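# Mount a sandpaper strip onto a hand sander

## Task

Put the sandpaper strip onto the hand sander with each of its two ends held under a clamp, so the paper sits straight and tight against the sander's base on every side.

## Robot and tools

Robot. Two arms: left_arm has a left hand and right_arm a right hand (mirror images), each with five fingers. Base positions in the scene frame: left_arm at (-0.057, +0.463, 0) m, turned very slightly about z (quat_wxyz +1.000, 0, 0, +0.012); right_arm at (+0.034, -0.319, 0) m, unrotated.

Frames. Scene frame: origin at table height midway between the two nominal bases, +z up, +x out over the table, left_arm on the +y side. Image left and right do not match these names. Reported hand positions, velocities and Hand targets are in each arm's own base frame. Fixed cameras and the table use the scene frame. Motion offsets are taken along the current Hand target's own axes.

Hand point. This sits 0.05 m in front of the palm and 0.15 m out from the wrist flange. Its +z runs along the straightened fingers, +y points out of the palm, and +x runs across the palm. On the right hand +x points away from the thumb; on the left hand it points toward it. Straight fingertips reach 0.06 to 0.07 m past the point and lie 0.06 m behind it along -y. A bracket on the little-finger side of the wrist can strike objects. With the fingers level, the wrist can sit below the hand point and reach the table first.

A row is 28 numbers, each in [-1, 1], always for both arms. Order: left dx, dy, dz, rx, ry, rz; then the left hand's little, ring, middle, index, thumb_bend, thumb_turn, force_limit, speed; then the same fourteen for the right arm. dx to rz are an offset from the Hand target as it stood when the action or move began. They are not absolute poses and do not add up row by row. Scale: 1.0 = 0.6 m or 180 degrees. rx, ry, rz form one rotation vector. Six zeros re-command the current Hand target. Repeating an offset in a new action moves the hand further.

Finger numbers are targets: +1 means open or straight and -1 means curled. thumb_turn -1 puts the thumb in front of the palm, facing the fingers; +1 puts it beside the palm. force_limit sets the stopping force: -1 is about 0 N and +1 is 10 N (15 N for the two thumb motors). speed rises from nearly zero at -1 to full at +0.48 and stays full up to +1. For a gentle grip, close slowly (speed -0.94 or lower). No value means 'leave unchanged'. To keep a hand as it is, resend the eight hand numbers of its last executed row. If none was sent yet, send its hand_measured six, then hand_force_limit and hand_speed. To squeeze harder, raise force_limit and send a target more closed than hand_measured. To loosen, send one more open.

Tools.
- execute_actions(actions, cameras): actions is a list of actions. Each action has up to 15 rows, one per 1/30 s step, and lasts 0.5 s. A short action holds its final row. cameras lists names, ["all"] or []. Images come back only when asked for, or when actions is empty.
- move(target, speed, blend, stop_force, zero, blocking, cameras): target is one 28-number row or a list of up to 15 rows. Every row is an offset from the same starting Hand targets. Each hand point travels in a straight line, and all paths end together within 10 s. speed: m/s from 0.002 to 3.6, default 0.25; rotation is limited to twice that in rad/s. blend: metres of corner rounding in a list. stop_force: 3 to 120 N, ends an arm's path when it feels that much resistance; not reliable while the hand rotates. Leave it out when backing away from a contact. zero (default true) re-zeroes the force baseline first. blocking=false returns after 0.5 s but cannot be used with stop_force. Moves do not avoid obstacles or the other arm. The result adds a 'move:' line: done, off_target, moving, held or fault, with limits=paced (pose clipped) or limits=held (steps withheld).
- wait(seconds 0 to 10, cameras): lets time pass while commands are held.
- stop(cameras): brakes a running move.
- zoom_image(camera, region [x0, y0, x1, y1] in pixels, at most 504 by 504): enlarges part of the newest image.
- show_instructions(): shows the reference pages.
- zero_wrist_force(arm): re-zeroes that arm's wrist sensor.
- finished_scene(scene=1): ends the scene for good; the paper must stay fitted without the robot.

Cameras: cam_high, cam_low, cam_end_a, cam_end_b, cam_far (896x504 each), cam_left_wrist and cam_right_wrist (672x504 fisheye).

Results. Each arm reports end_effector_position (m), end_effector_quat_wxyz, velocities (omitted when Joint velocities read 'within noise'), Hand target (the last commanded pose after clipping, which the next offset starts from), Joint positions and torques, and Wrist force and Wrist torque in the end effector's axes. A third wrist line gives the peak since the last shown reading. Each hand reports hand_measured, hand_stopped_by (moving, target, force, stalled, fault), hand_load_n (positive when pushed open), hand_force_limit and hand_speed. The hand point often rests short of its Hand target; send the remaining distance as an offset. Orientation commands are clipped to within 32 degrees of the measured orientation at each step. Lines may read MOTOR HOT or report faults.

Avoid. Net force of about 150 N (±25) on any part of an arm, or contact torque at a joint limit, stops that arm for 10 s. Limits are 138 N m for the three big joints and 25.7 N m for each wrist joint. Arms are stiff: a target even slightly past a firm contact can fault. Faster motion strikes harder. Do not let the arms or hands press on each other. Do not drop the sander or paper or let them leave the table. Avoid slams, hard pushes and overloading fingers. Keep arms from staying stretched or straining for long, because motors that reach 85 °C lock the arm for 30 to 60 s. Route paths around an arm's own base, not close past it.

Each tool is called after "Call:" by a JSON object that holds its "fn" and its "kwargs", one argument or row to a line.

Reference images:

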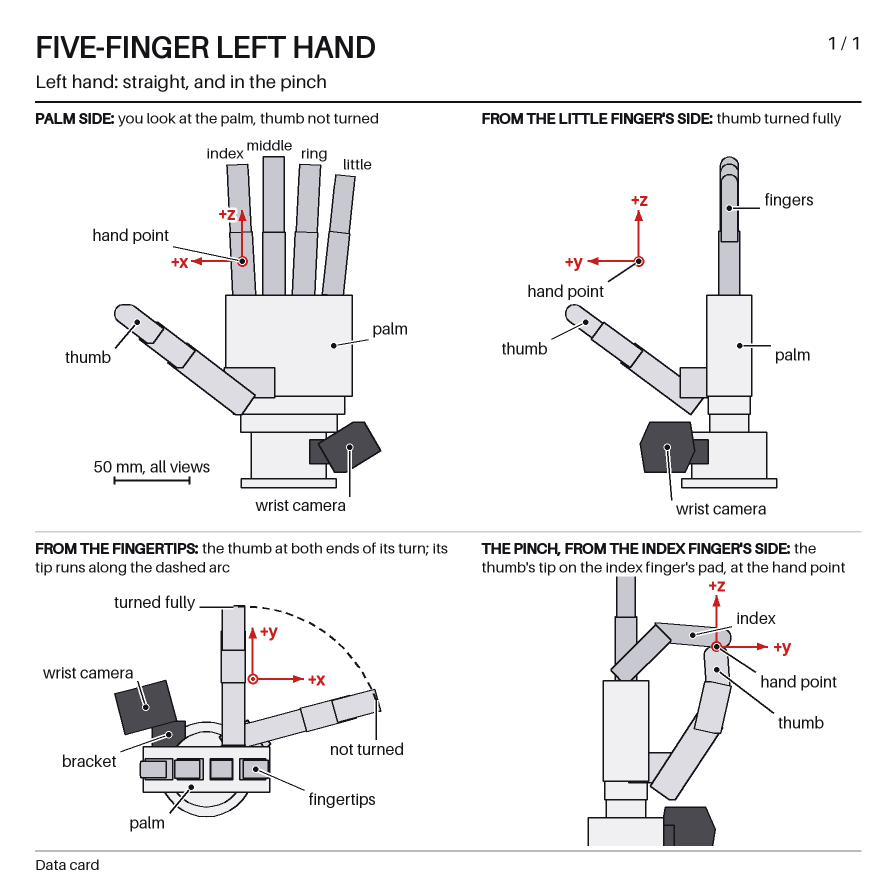

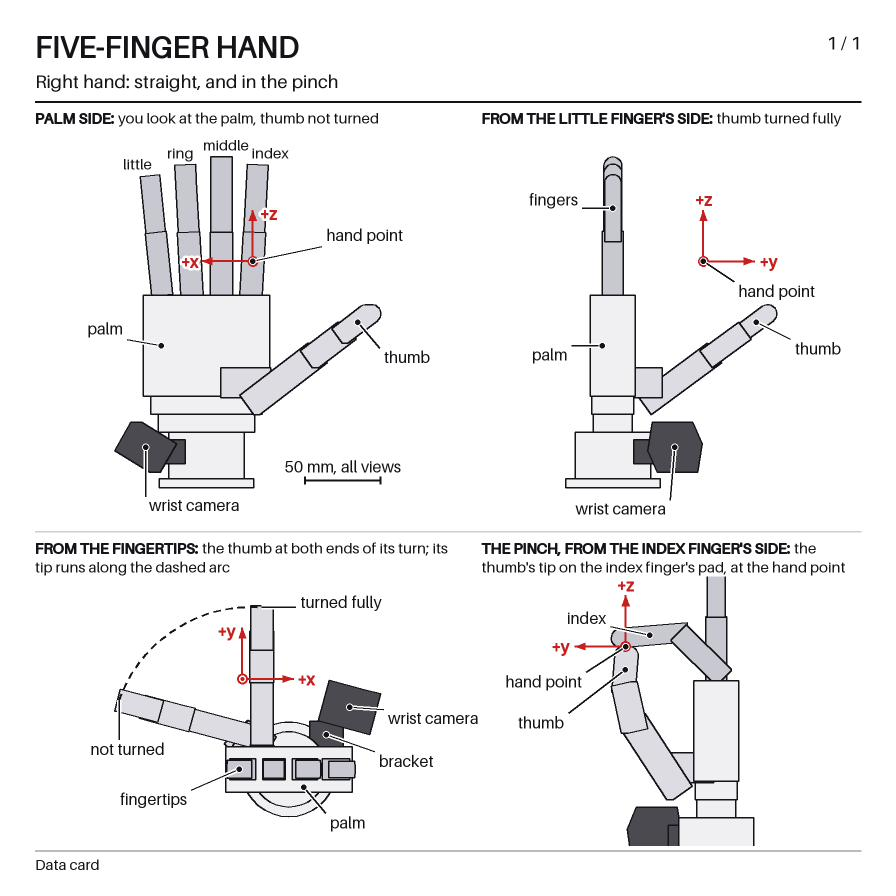

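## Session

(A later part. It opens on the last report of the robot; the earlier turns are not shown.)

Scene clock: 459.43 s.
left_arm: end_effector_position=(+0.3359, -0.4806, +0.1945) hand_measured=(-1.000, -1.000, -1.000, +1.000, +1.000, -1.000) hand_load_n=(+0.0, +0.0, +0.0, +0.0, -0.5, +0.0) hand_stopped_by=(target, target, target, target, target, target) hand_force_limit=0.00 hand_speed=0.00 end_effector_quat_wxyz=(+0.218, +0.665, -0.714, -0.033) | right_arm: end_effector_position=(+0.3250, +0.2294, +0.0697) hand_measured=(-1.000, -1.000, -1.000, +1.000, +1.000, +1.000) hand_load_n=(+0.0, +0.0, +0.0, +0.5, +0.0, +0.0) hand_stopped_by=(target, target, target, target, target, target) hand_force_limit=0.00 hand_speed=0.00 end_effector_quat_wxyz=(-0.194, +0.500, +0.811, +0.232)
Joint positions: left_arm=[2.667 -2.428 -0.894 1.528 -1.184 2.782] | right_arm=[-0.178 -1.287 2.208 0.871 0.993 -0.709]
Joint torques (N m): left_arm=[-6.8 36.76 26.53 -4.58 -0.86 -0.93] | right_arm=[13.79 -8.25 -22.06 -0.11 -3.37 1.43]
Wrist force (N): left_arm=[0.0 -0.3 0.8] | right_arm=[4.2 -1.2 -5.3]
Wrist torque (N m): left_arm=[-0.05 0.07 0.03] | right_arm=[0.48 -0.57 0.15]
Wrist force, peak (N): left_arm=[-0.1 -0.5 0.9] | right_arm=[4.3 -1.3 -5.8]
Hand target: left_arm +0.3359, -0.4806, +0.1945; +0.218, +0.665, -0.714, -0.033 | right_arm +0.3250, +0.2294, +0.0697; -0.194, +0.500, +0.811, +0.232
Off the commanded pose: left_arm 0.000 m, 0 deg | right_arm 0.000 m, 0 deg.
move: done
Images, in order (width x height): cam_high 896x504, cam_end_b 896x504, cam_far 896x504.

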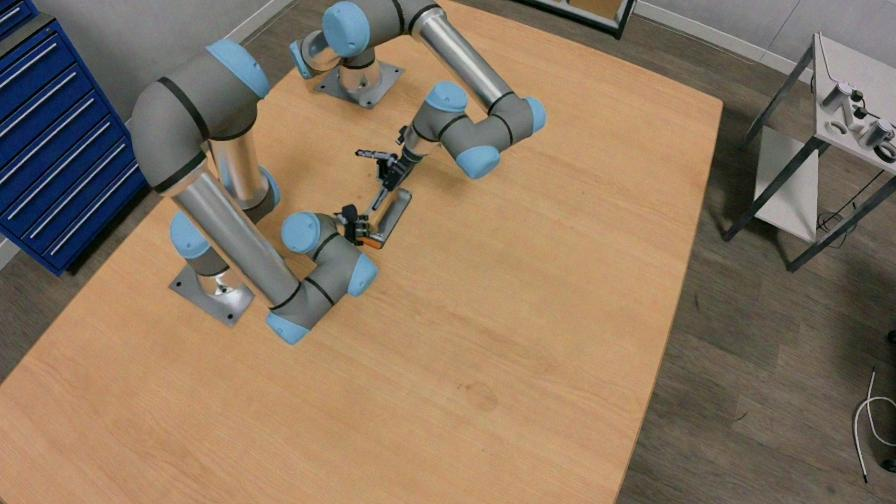

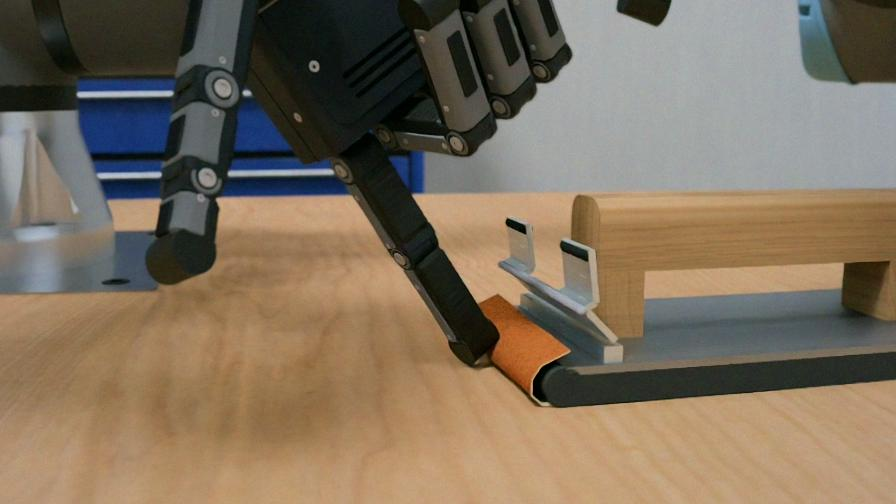

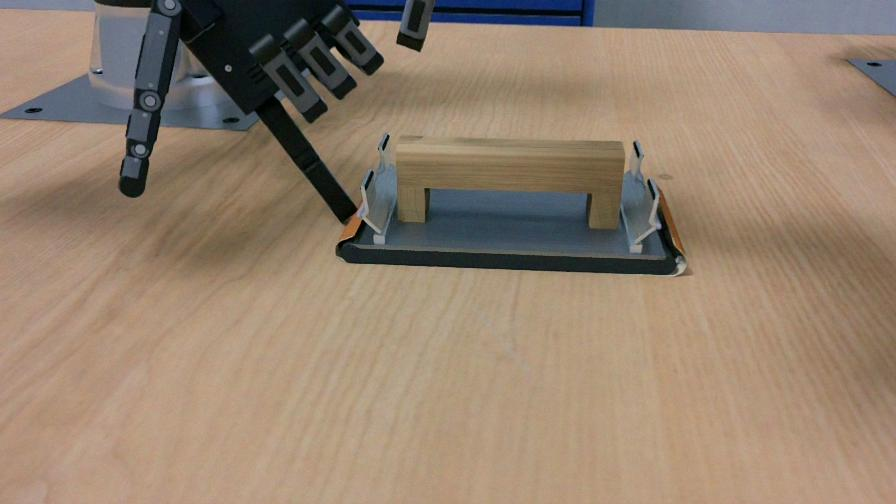

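Call:
{"fn": "move", "kwargs": {
  "target": [
    [0,0,0,0,0,0,-1,-1,-1,1,1,-1,0,0,0.0075,0.0035,-0.0003,0,0,0,-1,-1,-1,1,1,1,0,0],
    [0,0,0,0,0,0,-1,-1,-1,1,1,-1,0,0,0.0157,0.007,-0.0042,0,0,0,-1,-1,-1,1,1,1,0,0]
  ],
  "speed": 0.02,
  "stop_force": 10,
  "cameras": ["cam_end_b", "cam_far"]
}}

Call:
{"fn": "zoom_image", "kwargs": {
  "camera": "cam_end_b",
  "region": [430, 200, 650, 420]
}}

Call:
{"fn": "zoom_image", "kwargs": {
  "camera": "cam_far",
  "region": [300, 120, 440, 280]
}}

Scene clock: 482.23 s.
left_arm: end_effector_position=(+0.3359, -0.4806, +0.1945) hand_measured=(-1.000, -1.000, -1.000, +1.000, +1.000, -1.000) hand_load_n=(+0.0, +0.0, +0.0, +0.0, +0.0, +0.0) hand_stopped_by=(target, target, target, target, target, target) hand_force_limit=0.00 hand_speed=0.00 end_effector_quat_wxyz=(+0.218, +0.665, -0.714, -0.033) | right_arm: end_effector_position=(+0.3250, +0.2364, +0.0777) hand_measured=(-1.000, -1.000, -1.000, +1.000, +1.000, +1.000) hand_load_n=(+0.0, +0.0, +0.0, +0.0, +0.0, +0.0) hand_stopped_by=(target, target, target, target, target, target) hand_force_limit=0.00 hand_speed=0.00 end_effector_quat_wxyz=(-0.194, +0.500, +0.811, +0.232)
Joint positions: left_arm=[2.667 -2.428 -0.894 1.528 -1.184 2.782] | right_arm=[-0.151 -1.304 2.193 0.885 0.987 -0.678]
Joint torques (N m): left_arm=[-6.54 37.71 26.37 -4.66 -0.71 0.34] | right_arm=[12.41 -32.72 -22.91 5.16 -2.82 1.41]
Wrist force (N): left_arm=[0.1 -0.4 0.6] | right_arm=[4.4 -0.2 -0.8]
Wrist torque (N m): left_arm=[-0.06 0.05 0.04] | right_arm=[0.09 -0.51 0.14]
Wrist force, peak (N): left_arm=[-0.1 -0.6 0.8] | right_arm=[4.3 -1.4 -5.9]
Hand target: left_arm +0.3359, -0.4806, +0.1945; +0.218, +0.665, -0.714, -0.033 | right_arm +0.3250, +0.2364, +0.0777; -0.194, +0.500, +0.811, +0.232
Off the commanded pose: left_arm 0.000 m, 0 deg | right_arm 0.000 m, 0 deg.
move: done
Images, in order (width x height): cam_end_b 896x504, cam_far 896x504.

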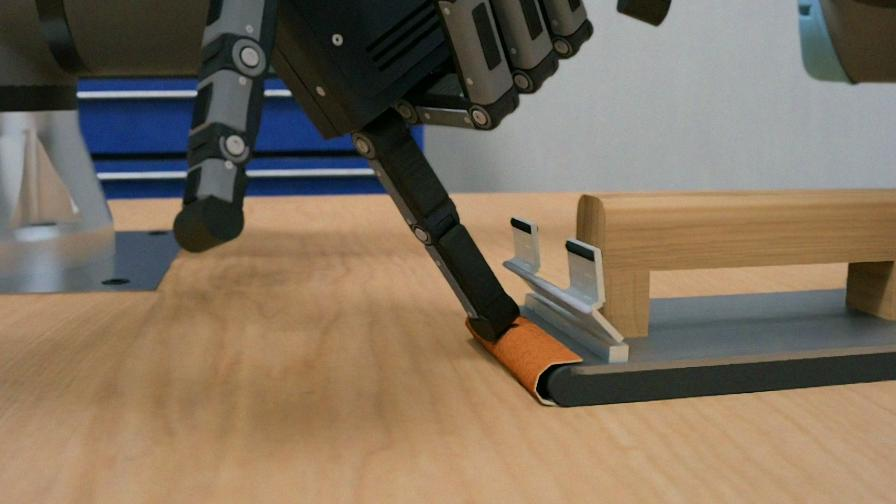

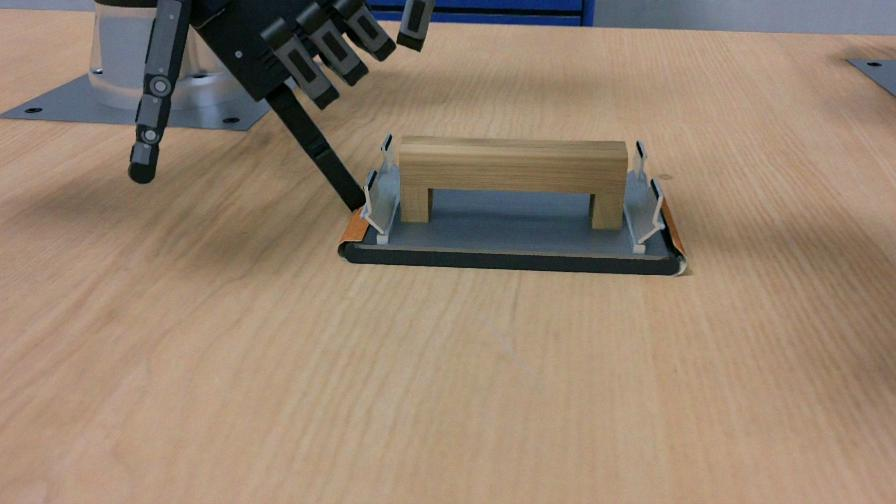

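Scaled by 2.291 from the camera's 896x504 image, which has a finer 1280x720 frame.

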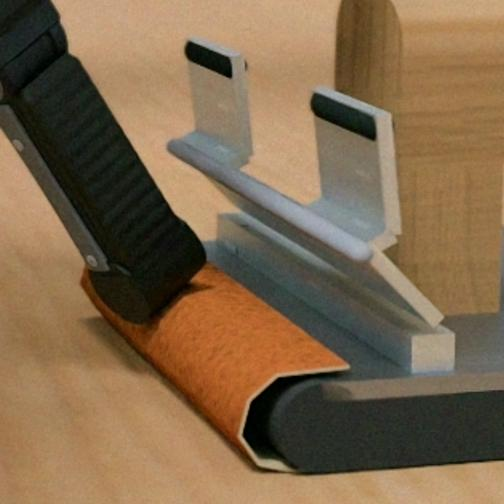

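Scaled by 3.150 from the camera's 896x504 image, which has a finer 1280x720 frame.

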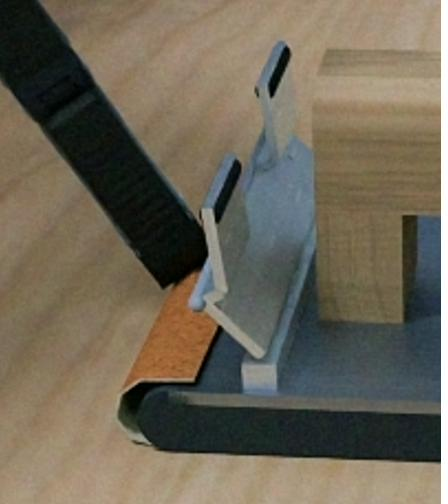

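Call:
{"fn": "zoom_image", "kwargs": {
  "camera": "cam_far",
  "region": [340, 0, 440, 80]
}}

Scaled by 5.040 from the camera's 896x504 image, which has a finer 1280x720 frame.

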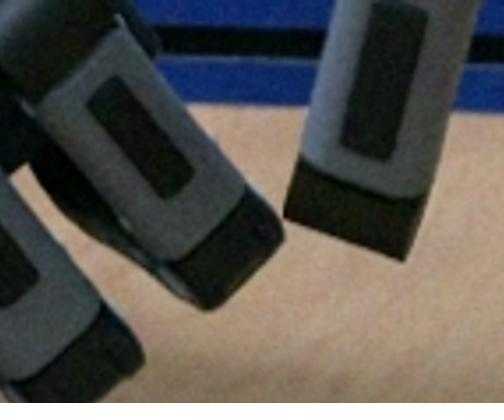

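Call:
{"fn": "move", "kwargs": {
  "target": [
    [-0.02,-0.0253,0.0677,0,0,0,-1,-1,-1,1,1,-1,0,0,-0.0183,-0.0083,0.0043,0,0,0,-1,-1,-1,1,1,1,0,0]
  ],
  "speed": 0.06,
  "cameras": ["cam_end_b", "cam_far", "cam_high"]
}}

Call:
{"fn": "zoom_image", "kwargs": {
  "camera": "cam_end_b",
  "region": [430, 150, 700, 420]
}}

Call:
{"fn": "zoom_image", "kwargs": {
  "camera": "cam_far",
  "region": [300, 50, 500, 280]
}}

Scene clock: 533.87 s.
left_arm: end_effector_position=(+0.3359, -0.4806, +0.1497) hand_measured=(-1.000, -1.000, -1.000, +1.000, +1.000, -1.000) hand_load_n=(+0.0, +0.0, +0.0, +0.0, +0.0, +0.0) hand_stopped_by=(target, target, target, target, target, target) hand_force_limit=0.00 hand_speed=0.00 end_effector_quat_wxyz=(+0.218, +0.665, -0.714, -0.033) | right_arm: end_effector_position=(+0.3249, +0.2280, +0.0687) hand_measured=(-1.000, -1.000, -1.000, +1.000, +1.000, +1.000) hand_load_n=(+0.0, +0.0, +0.0, -1.5, +0.0, -0.5) hand_stopped_by=(target, target, target, target, target, target) hand_force_limit=0.00 hand_speed=0.00 end_effector_quat_wxyz=(-0.194, +0.500, +0.811, +0.232)
Joint positions: left_arm=[2.667 -2.458 -0.956 1.62 -1.184 2.783] | right_arm=[-0.183 -1.285 2.21 0.869 0.994 -0.715]
Joint torques (N m): left_arm=[2.84 37.01 6.51 -1.4 1.27 -1.51] | right_arm=[-12.28 -7.66 3.32 -0.06 1.68 -1.21]
Wrist force (N): left_arm=[-0.4 -0.3 0.6] | right_arm=[6.2 1.2 -6.1]
Wrist torque (N m): left_arm=[-0.04 0.11 0.01] | right_arm=[0.42 -0.45 0.41]
Wrist force, peak (N): left_arm=[-0.3 -0.3 1.0] | right_arm=[6.5 1.1 -6.7]
Hand target: left_arm +0.3359, -0.4806, +0.1495; +0.218, +0.665, -0.714, -0.033 | right_arm +0.3249, +0.2280, +0.0687; -0.194, +0.500, +0.811, +0.232
Off the commanded pose: left_arm 0.000 m, 0 deg | right_arm 0.000 m, 0 deg.
move: done
Images, in order (width x height): cam_high 896x504, cam_end_b 896x504, cam_far 896x504.

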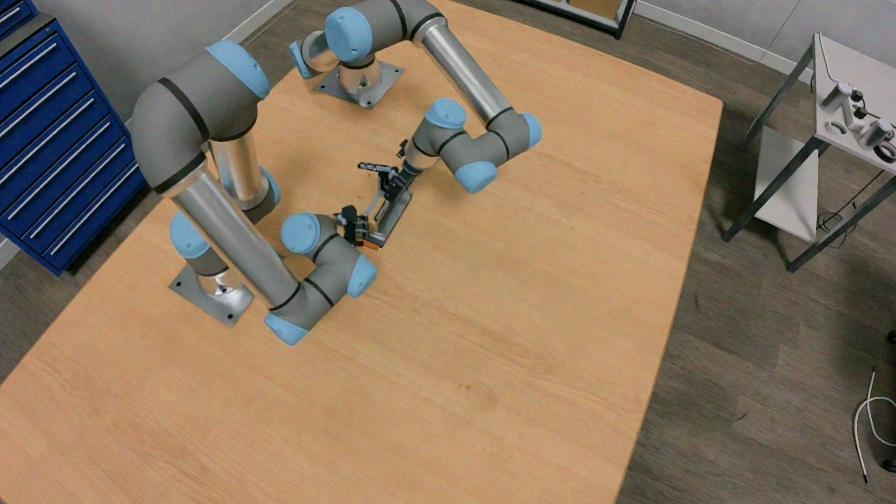

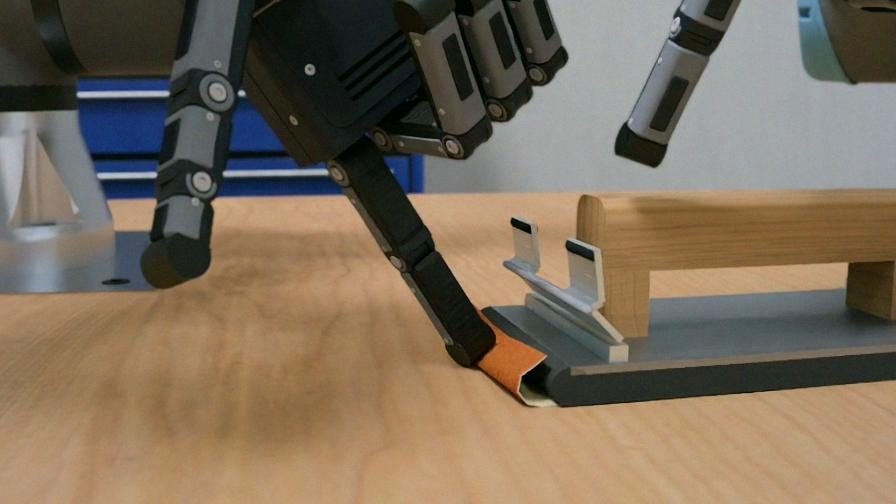

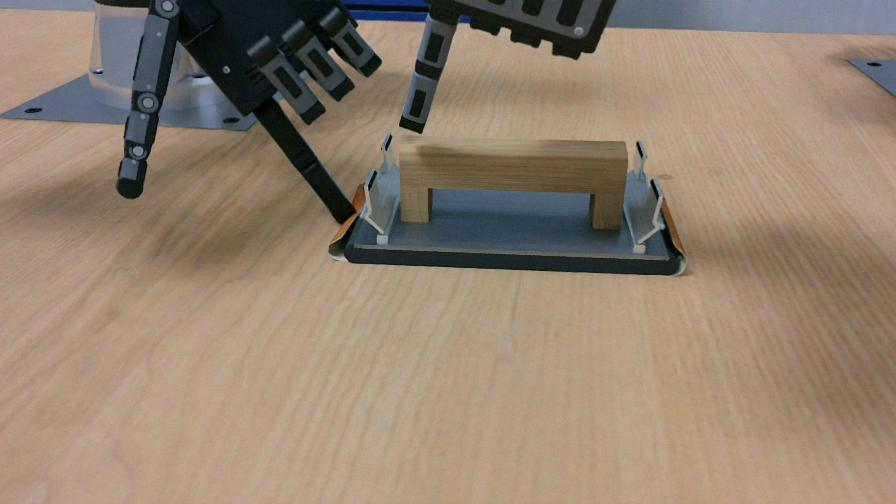

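Scaled by 1.867 from the camera's 896x504 image, which has a finer 1280x720 frame.

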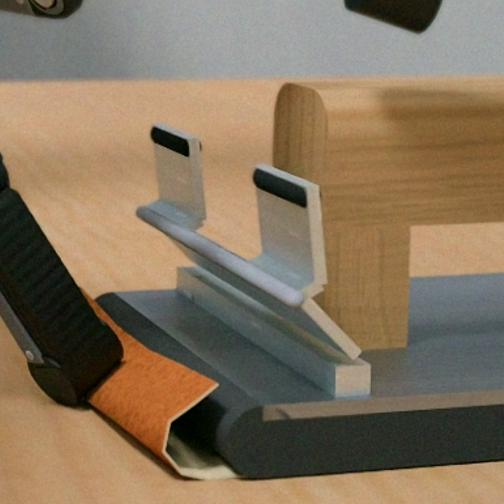

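Scaled by 2.191 from the camera's 896x504 image, which has a finer 1280x720 frame.

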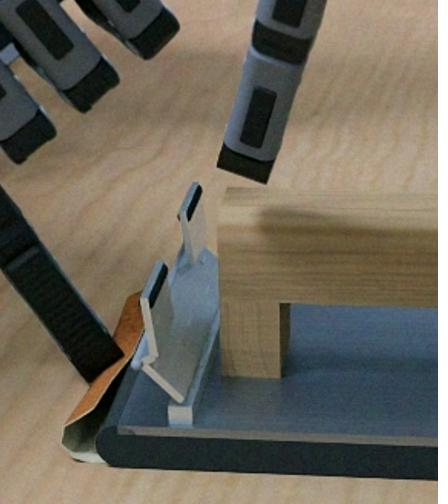

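Call:
{"fn": "zoom_image", "kwargs": {
  "camera": "cam_high",
  "region": [330, 140, 450, 260]
}}

Scaled by 4.200 from the camera's 896x504 image, which has a finer 1280x720 frame.

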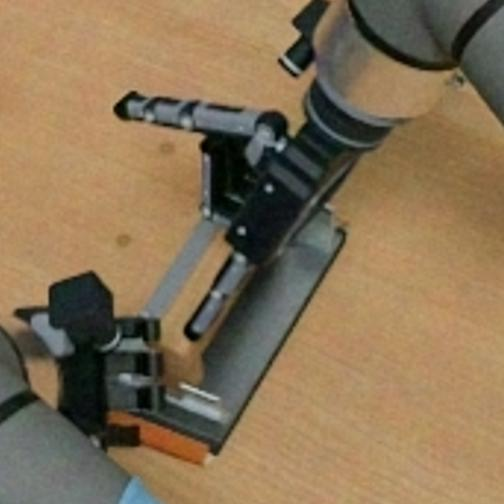

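Call:
{"fn": "move", "kwargs": {
  "target": [
    [0.0043,-0.0412,-0.0325,0,0,0,-1,-1,-1,1,1,-1,0,0,0,0,-0.025,0,0,0,-1,-1,-1,1,1,1,0,0]
  ],
  "speed": 0.06,
  "cameras": ["cam_high", "cam_end_a", "cam_end_b", "cam_far"]
}}

Call:
{"fn": "zoom_image", "kwargs": {
  "camera": "cam_end_b",
  "region": [430, 150, 700, 420]
}}

Call:
{"fn": "zoom_image", "kwargs": {
  "camera": "cam_far",
  "region": [300, 50, 500, 280]
}}

Call:
{"fn": "zoom_image", "kwargs": {
  "camera": "cam_high",
  "region": [330, 140, 450, 260]
}}

Scene clock: 582.33 s.
left_arm: end_effector_position=(+0.3658, -0.4812, +0.1594) hand_measured=(-1.000, -1.000, -1.000, +1.000, +1.000, -1.000) hand_load_n=(+0.0, +0.0, +0.0, +0.0, +0.0, +0.0) hand_stopped_by=(target, target, target, target, target, target) hand_force_limit=0.00 hand_speed=0.00 end_effector_quat_wxyz=(+0.218, +0.665, -0.714, -0.033) | right_arm: end_effector_position=(+0.3262, +0.2194, +0.0809) hand_measured=(-1.000, -1.000, -1.000, +1.000, +1.000, +1.000) hand_load_n=(+0.0, +0.0, +0.0, +0.0, +0.0, +0.0) hand_stopped_by=(target, target, target, target, target, target) hand_force_limit=0.00 hand_speed=0.00 end_effector_quat_wxyz=(-0.194, +0.500, +0.811, +0.232)
Joint positions: left_arm=[2.688 -2.523 -0.81 1.531 -1.189 2.804] | right_arm=[-0.215 -1.312 2.207 0.919 1.001 -0.752]
Joint torques (N m): left_arm=[8.96 38.59 26.74 -4.5 -0.78 1.45] | right_arm=[-12.78 -32.96 -22.37 5.29 1.19 -1.29]
Wrist force (N): left_arm=[-0.3 0.0 0.8] | right_arm=[4.9 0.1 -0.6]
Wrist torque (N m): left_arm=[-0.01 0.12 -0.11] | right_arm=[0.11 -0.55 0.36]
Wrist force, peak (N): left_arm=[-0.3 -0.5 0.9] | right_arm=[6.6 1.1 -6.3]
Hand target: left_arm +0.3659, -0.4812, +0.1594; +0.218, +0.665, -0.714, -0.033 | right_arm +0.3262, +0.2194, +0.0809; -0.194, +0.500, +0.811, +0.232
Off the commanded pose: left_arm 0.000 m, 0 deg | right_arm 0.000 m, 0 deg.
move: done
Images, in order (width x height): cam_high 896x504, cam_end_a 896x504, cam_end_b 896x504, cam_far 896x504.

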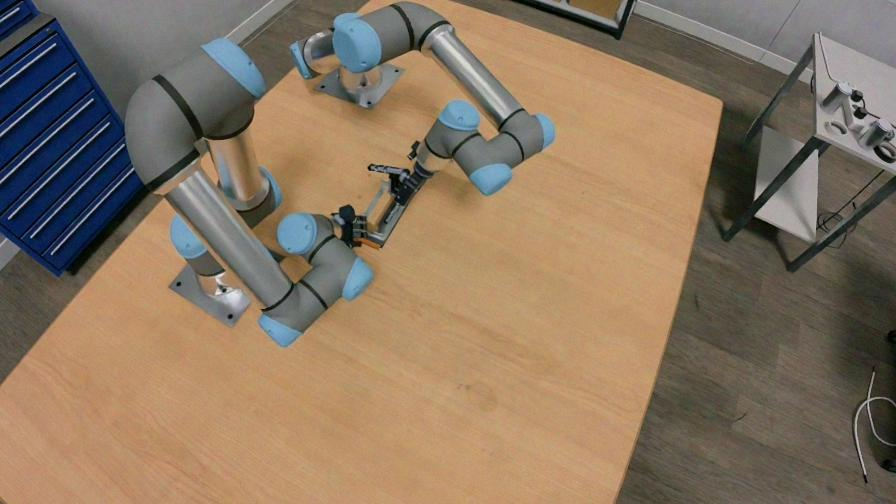

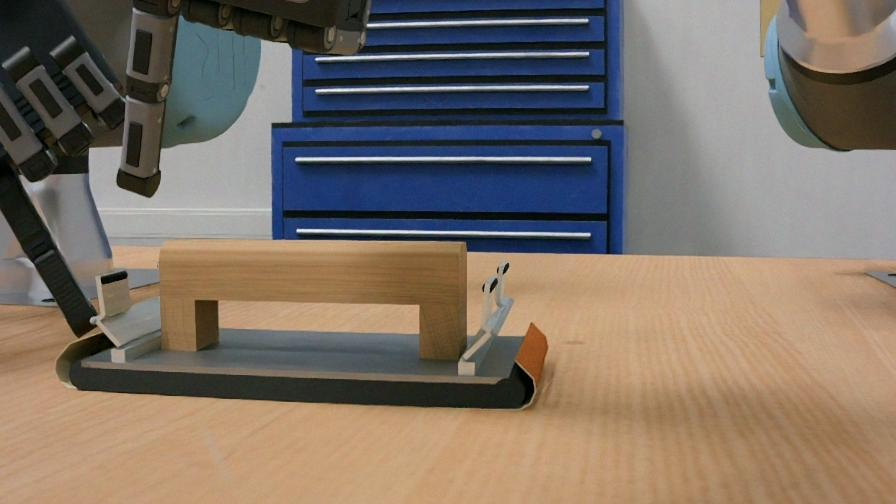

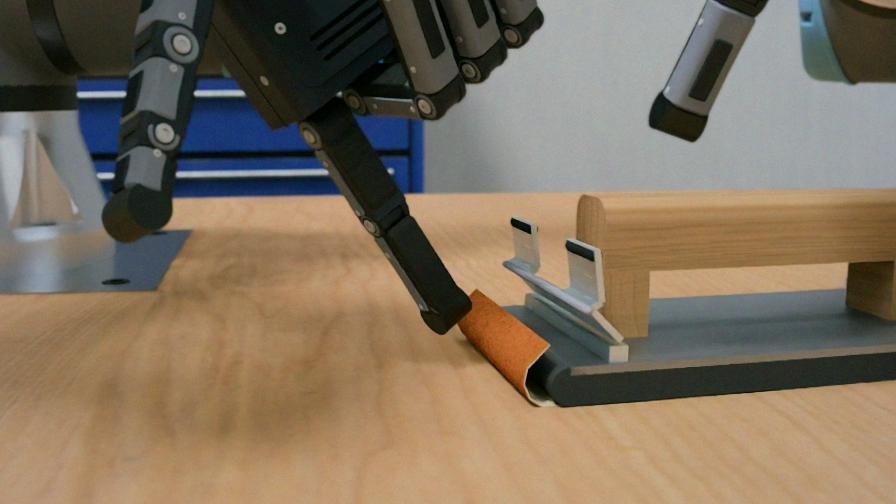

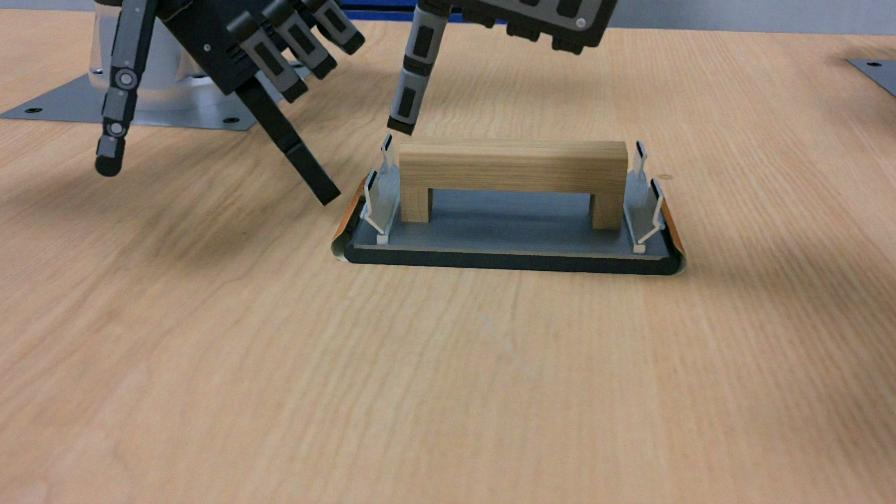

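Scaled by 1.867 from the camera's 896x504 image, which has a finer 1280x720 frame.

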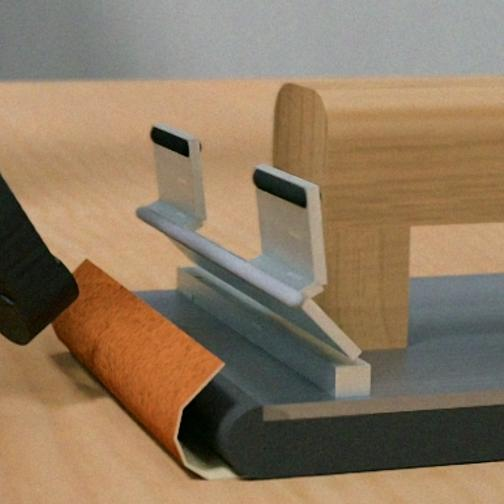

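Scaled by 2.191 from the camera's 896x504 image, which has a finer 1280x720 frame.

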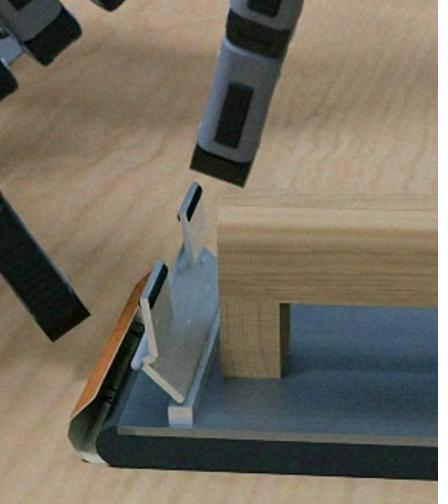

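Scaled by 4.200 from the camera's 896x504 image, which has a finer 1280x720 frame.

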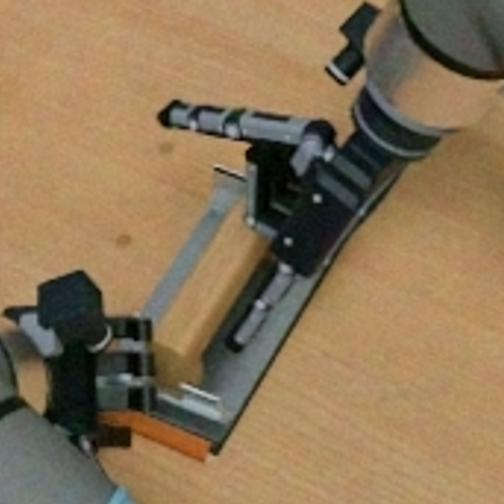

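Call:
{"fn": "move", "kwargs": {
  "target": [
    [-0.0178,-0.0225,0.0602,0,0,0,-1,-1,-1,1,1,-1,0,0,0,0,0,0,0,0,-1,-1,-1,1,1,1,0,0]
  ],
  "speed": 0.05,
  "stop_force": 5,
  "cameras": ["cam_end_a", "cam_end_b", "cam_far"]
}}

Call:
{"fn": "zoom_image", "kwargs": {
  "camera": "cam_end_b",
  "region": [430, 150, 700, 420]
}}

Call:
{"fn": "zoom_image", "kwargs": {
  "camera": "cam_far",
  "region": [320, 100, 480, 280]
}}

Scene clock: 627.77 s.
left_arm: end_effector_position=(+0.3659, -0.4812, +0.1194) hand_measured=(-1.000, -1.000, -1.000, +1.000, +1.000, -1.000) hand_load_n=(+0.0, +0.0, +0.0, +0.0, -0.5, +0.0) hand_stopped_by=(target, target, target, target, target, target) hand_force_limit=0.00 hand_speed=0.00 end_effector_quat_wxyz=(+0.218, +0.665, -0.714, -0.033) | right_arm: end_effector_position=(+0.3262, +0.2194, +0.0809) hand_measured=(-1.000, -1.000, -1.000, +1.000, +1.000, +1.000) hand_load_n=(+0.0, +0.0, +0.0, +0.0, +0.0, +0.0) hand_stopped_by=(target, target, target, target, target, target) hand_force_limit=0.00 hand_speed=0.00 end_effector_quat_wxyz=(-0.194, +0.500, +0.811, +0.232)
Joint positions: left_arm=[2.688 -2.553 -0.859 1.609 -1.189 2.804] | right_arm=[-0.215 -1.312 2.207 0.919 1.001 -0.752]
Joint torques (N m): left_arm=[8.08 40.06 7.06 -1.27 1.36 -1.29] | right_arm=[-12.71 -32.46 -22.16 5.24 1.18 -1.24]
Wrist force (N): left_arm=[-0.3 -0.4 0.5] | right_arm=[4.6 0.3 -0.7]
Wrist torque (N m): left_arm=[-0.05 0.10 -0.11] | right_arm=[0.15 -0.51 0.35]
Wrist force, peak (N): left_arm=[-0.1 -0.5 1.0] | right_arm=[5.0 0.3 -0.8]
Hand target: left_arm +0.3659, -0.4812, +0.1194; +0.218, +0.665, -0.714, -0.033 | right_arm +0.3262, +0.2194, +0.0809; -0.194, +0.500, +0.811, +0.232
Off the commanded pose: left_arm 0.000 m, 0 deg | right_arm 0.000 m, 0 deg.
move: done
Images, in order (width x height): cam_end_a 896x504, cam_end_b 896x504, cam_far 896x504.

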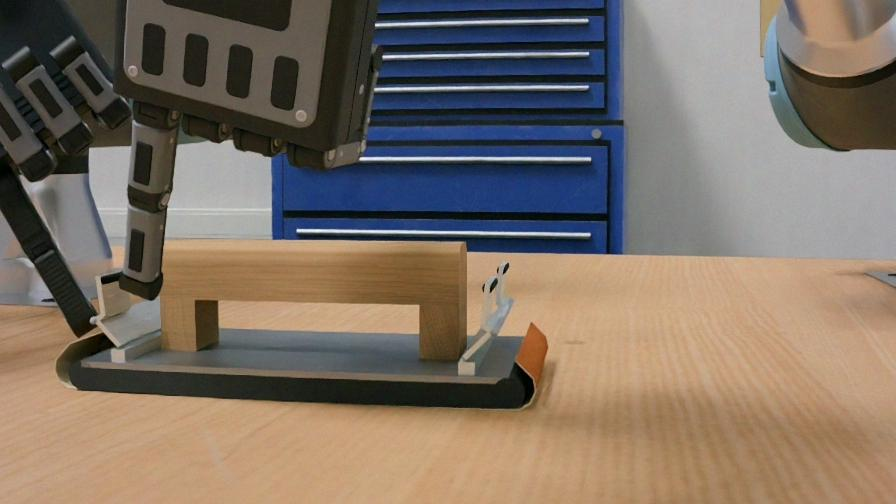

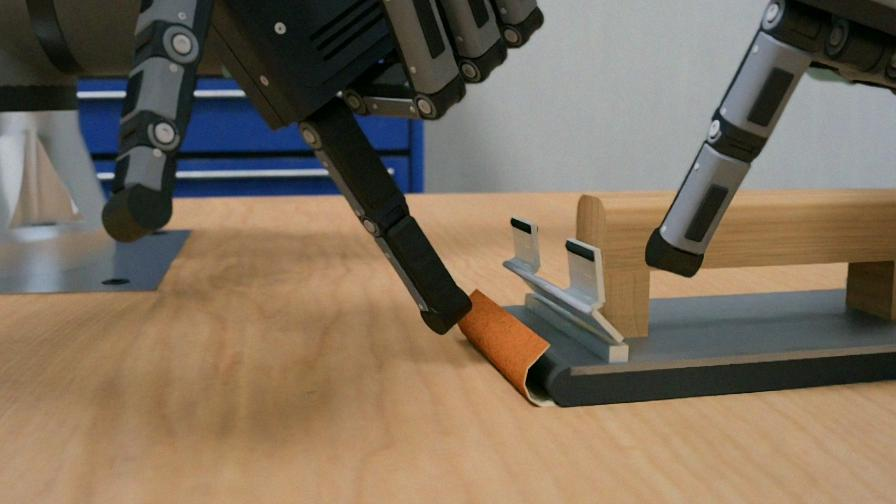

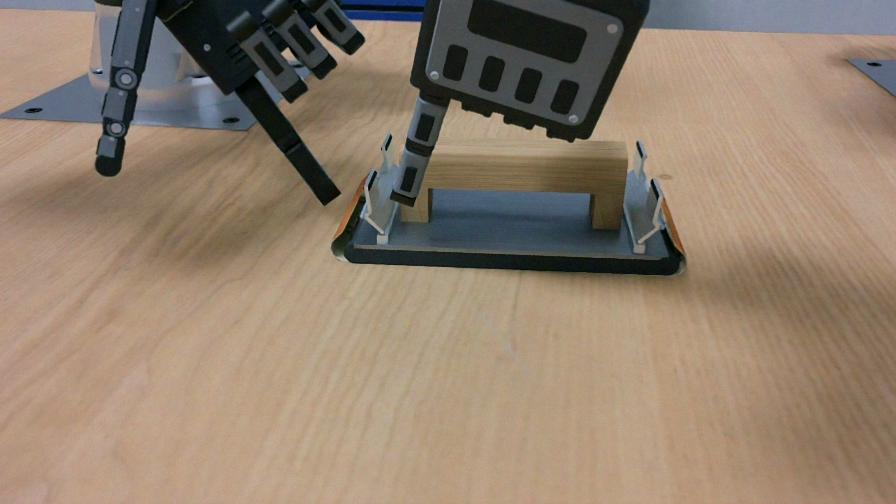

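Scaled by 1.867 from the camera's 896x504 image, which has a finer 1280x720 frame.

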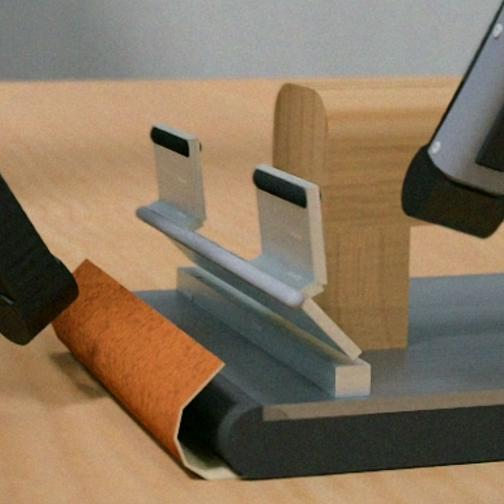

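Scaled by 2.800 from the camera's 896x504 image, which has a finer 1280x720 frame.

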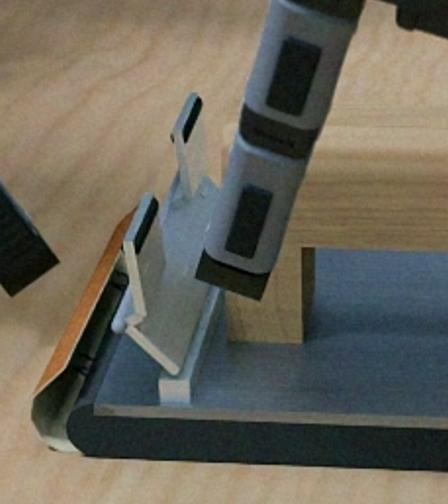

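Call:
{"fn": "move", "kwargs": {
  "target": [
    [0,0.025,0.0093,0,0,0,-1,-1,-1,1,1,-1,0,0,0,0,0,0,0,0,-1,-1,-1,1,1,1,0,0]
  ],
  "speed": 0.04,
  "stop_force": 5,
  "cameras": ["cam_end_a", "cam_end_b", "cam_far"]
}}

Call:
{"fn": "zoom_image", "kwargs": {
  "camera": "cam_end_b",
  "region": [430, 150, 700, 420]
}}

Call:
{"fn": "zoom_image", "kwargs": {
  "camera": "cam_far",
  "region": [320, 100, 480, 280]
}}

Call:
{"fn": "zoom_image", "kwargs": {
  "camera": "cam_end_a",
  "region": [40, 220, 240, 420]
}}

Scene clock: 650.50 s.
left_arm: end_effector_position=(+0.3499, -0.4808, +0.1194) hand_measured=(-1.000, -1.000, -1.000, +1.000, +1.000, -1.000) hand_load_n=(+0.0, +0.5, +0.0, +0.0, +0.0, +0.0) hand_stopped_by=(target, target, target, target, target, target) hand_force_limit=0.00 hand_speed=0.00 end_effector_quat_wxyz=(+0.218, +0.665, -0.714, -0.033) | right_arm: end_effector_position=(+0.3262, +0.2194, +0.0809) hand_measured=(-1.000, -1.000, -1.000, +1.000, +1.000, +1.000) hand_load_n=(+0.0, +0.5, +0.0, +0.0, +0.0, -0.5) hand_stopped_by=(target, target, target, target, target, target) hand_force_limit=0.00 hand_speed=0.00 end_effector_quat_wxyz=(-0.194, +0.500, +0.811, +0.232)
Joint positions: left_arm=[2.677 -2.515 -0.931 1.647 -1.186 2.793] | right_arm=[-0.215 -1.312 2.207 0.919 1.001 -0.752]
Joint torques (N m): left_arm=[-7.21 54.97 6.37 -1.36 1.61 -1.83] | right_arm=[-12.73 -31.7 -20.2 5.3 1.3 -1.28]
Wrist force (N): left_arm=[-0.2 -0.3 0.5] | right_arm=[4.3 0.3 -0.3]
Wrist torque (N m): left_arm=[-0.04 0.07 0.01] | right_arm=[0.12 -0.48 0.33]
Wrist force, peak (N): left_arm=[-0.1 -0.6 1.0] | right_arm=[5.2 0.2 -0.4]
Hand target: left_arm +0.3499, -0.4808, +0.1194; +0.218, +0.665, -0.714, -0.033 | right_arm +0.3262, +0.2194, +0.0809; -0.194, +0.500, +0.811, +0.232
Off the commanded pose: left_arm 0.000 m, 0 deg | right_arm 0.000 m, 0 deg.
move: done
Images, in order (width x height): cam_end_a 896x504, cam_end_b 896x504, cam_far 896x504.

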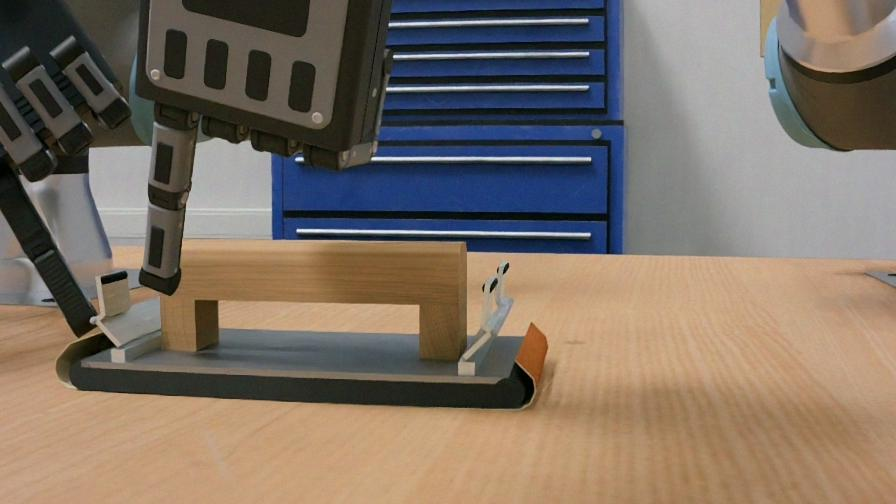

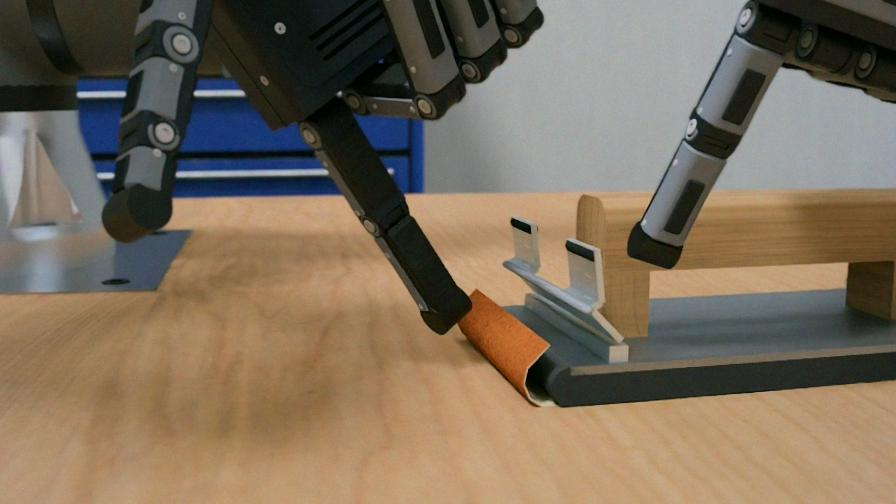

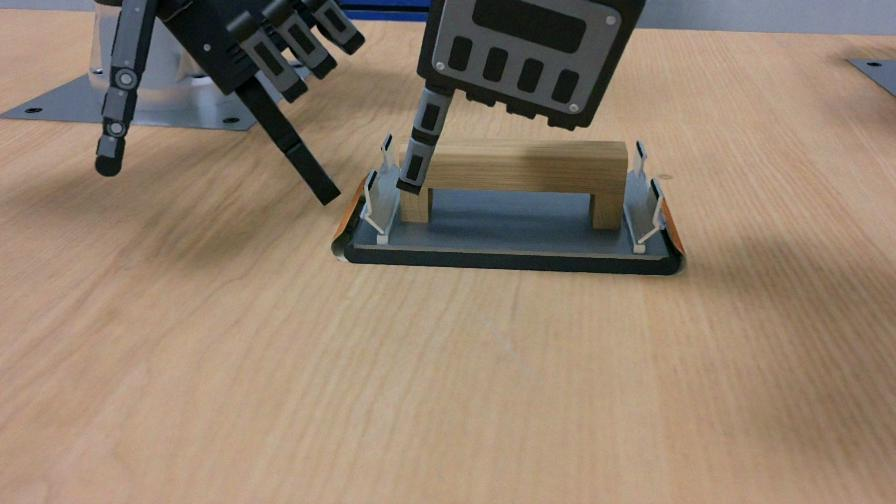

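Scaled by 1.867 from the camera's 896x504 image, which has a finer 1280x720 frame.

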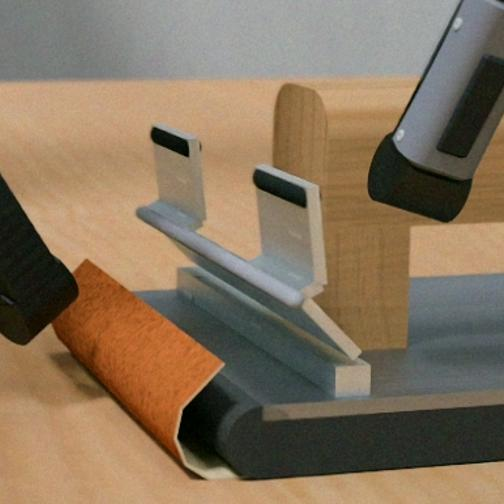

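Scaled by 2.800 from the camera's 896x504 image, which has a finer 1280x720 frame.

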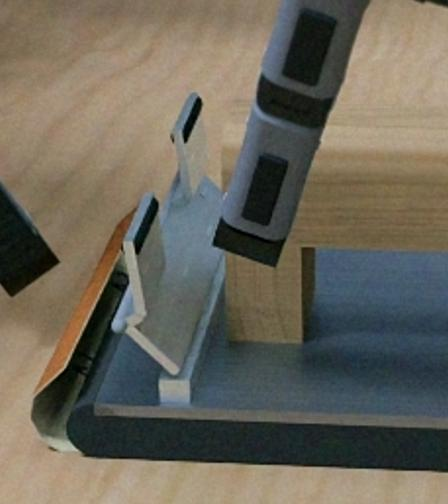

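Scaled by 2.520 from the camera's 896x504 image, which has a finer 1280x720 frame.

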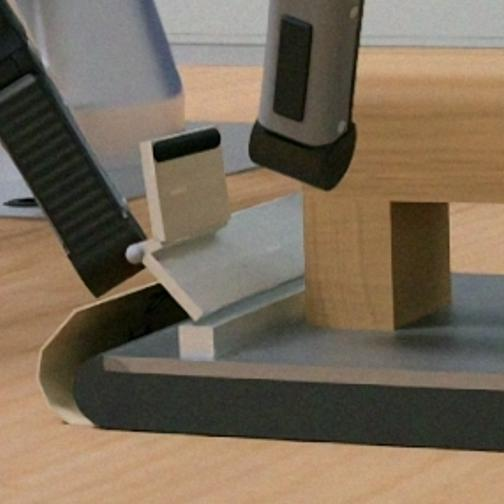

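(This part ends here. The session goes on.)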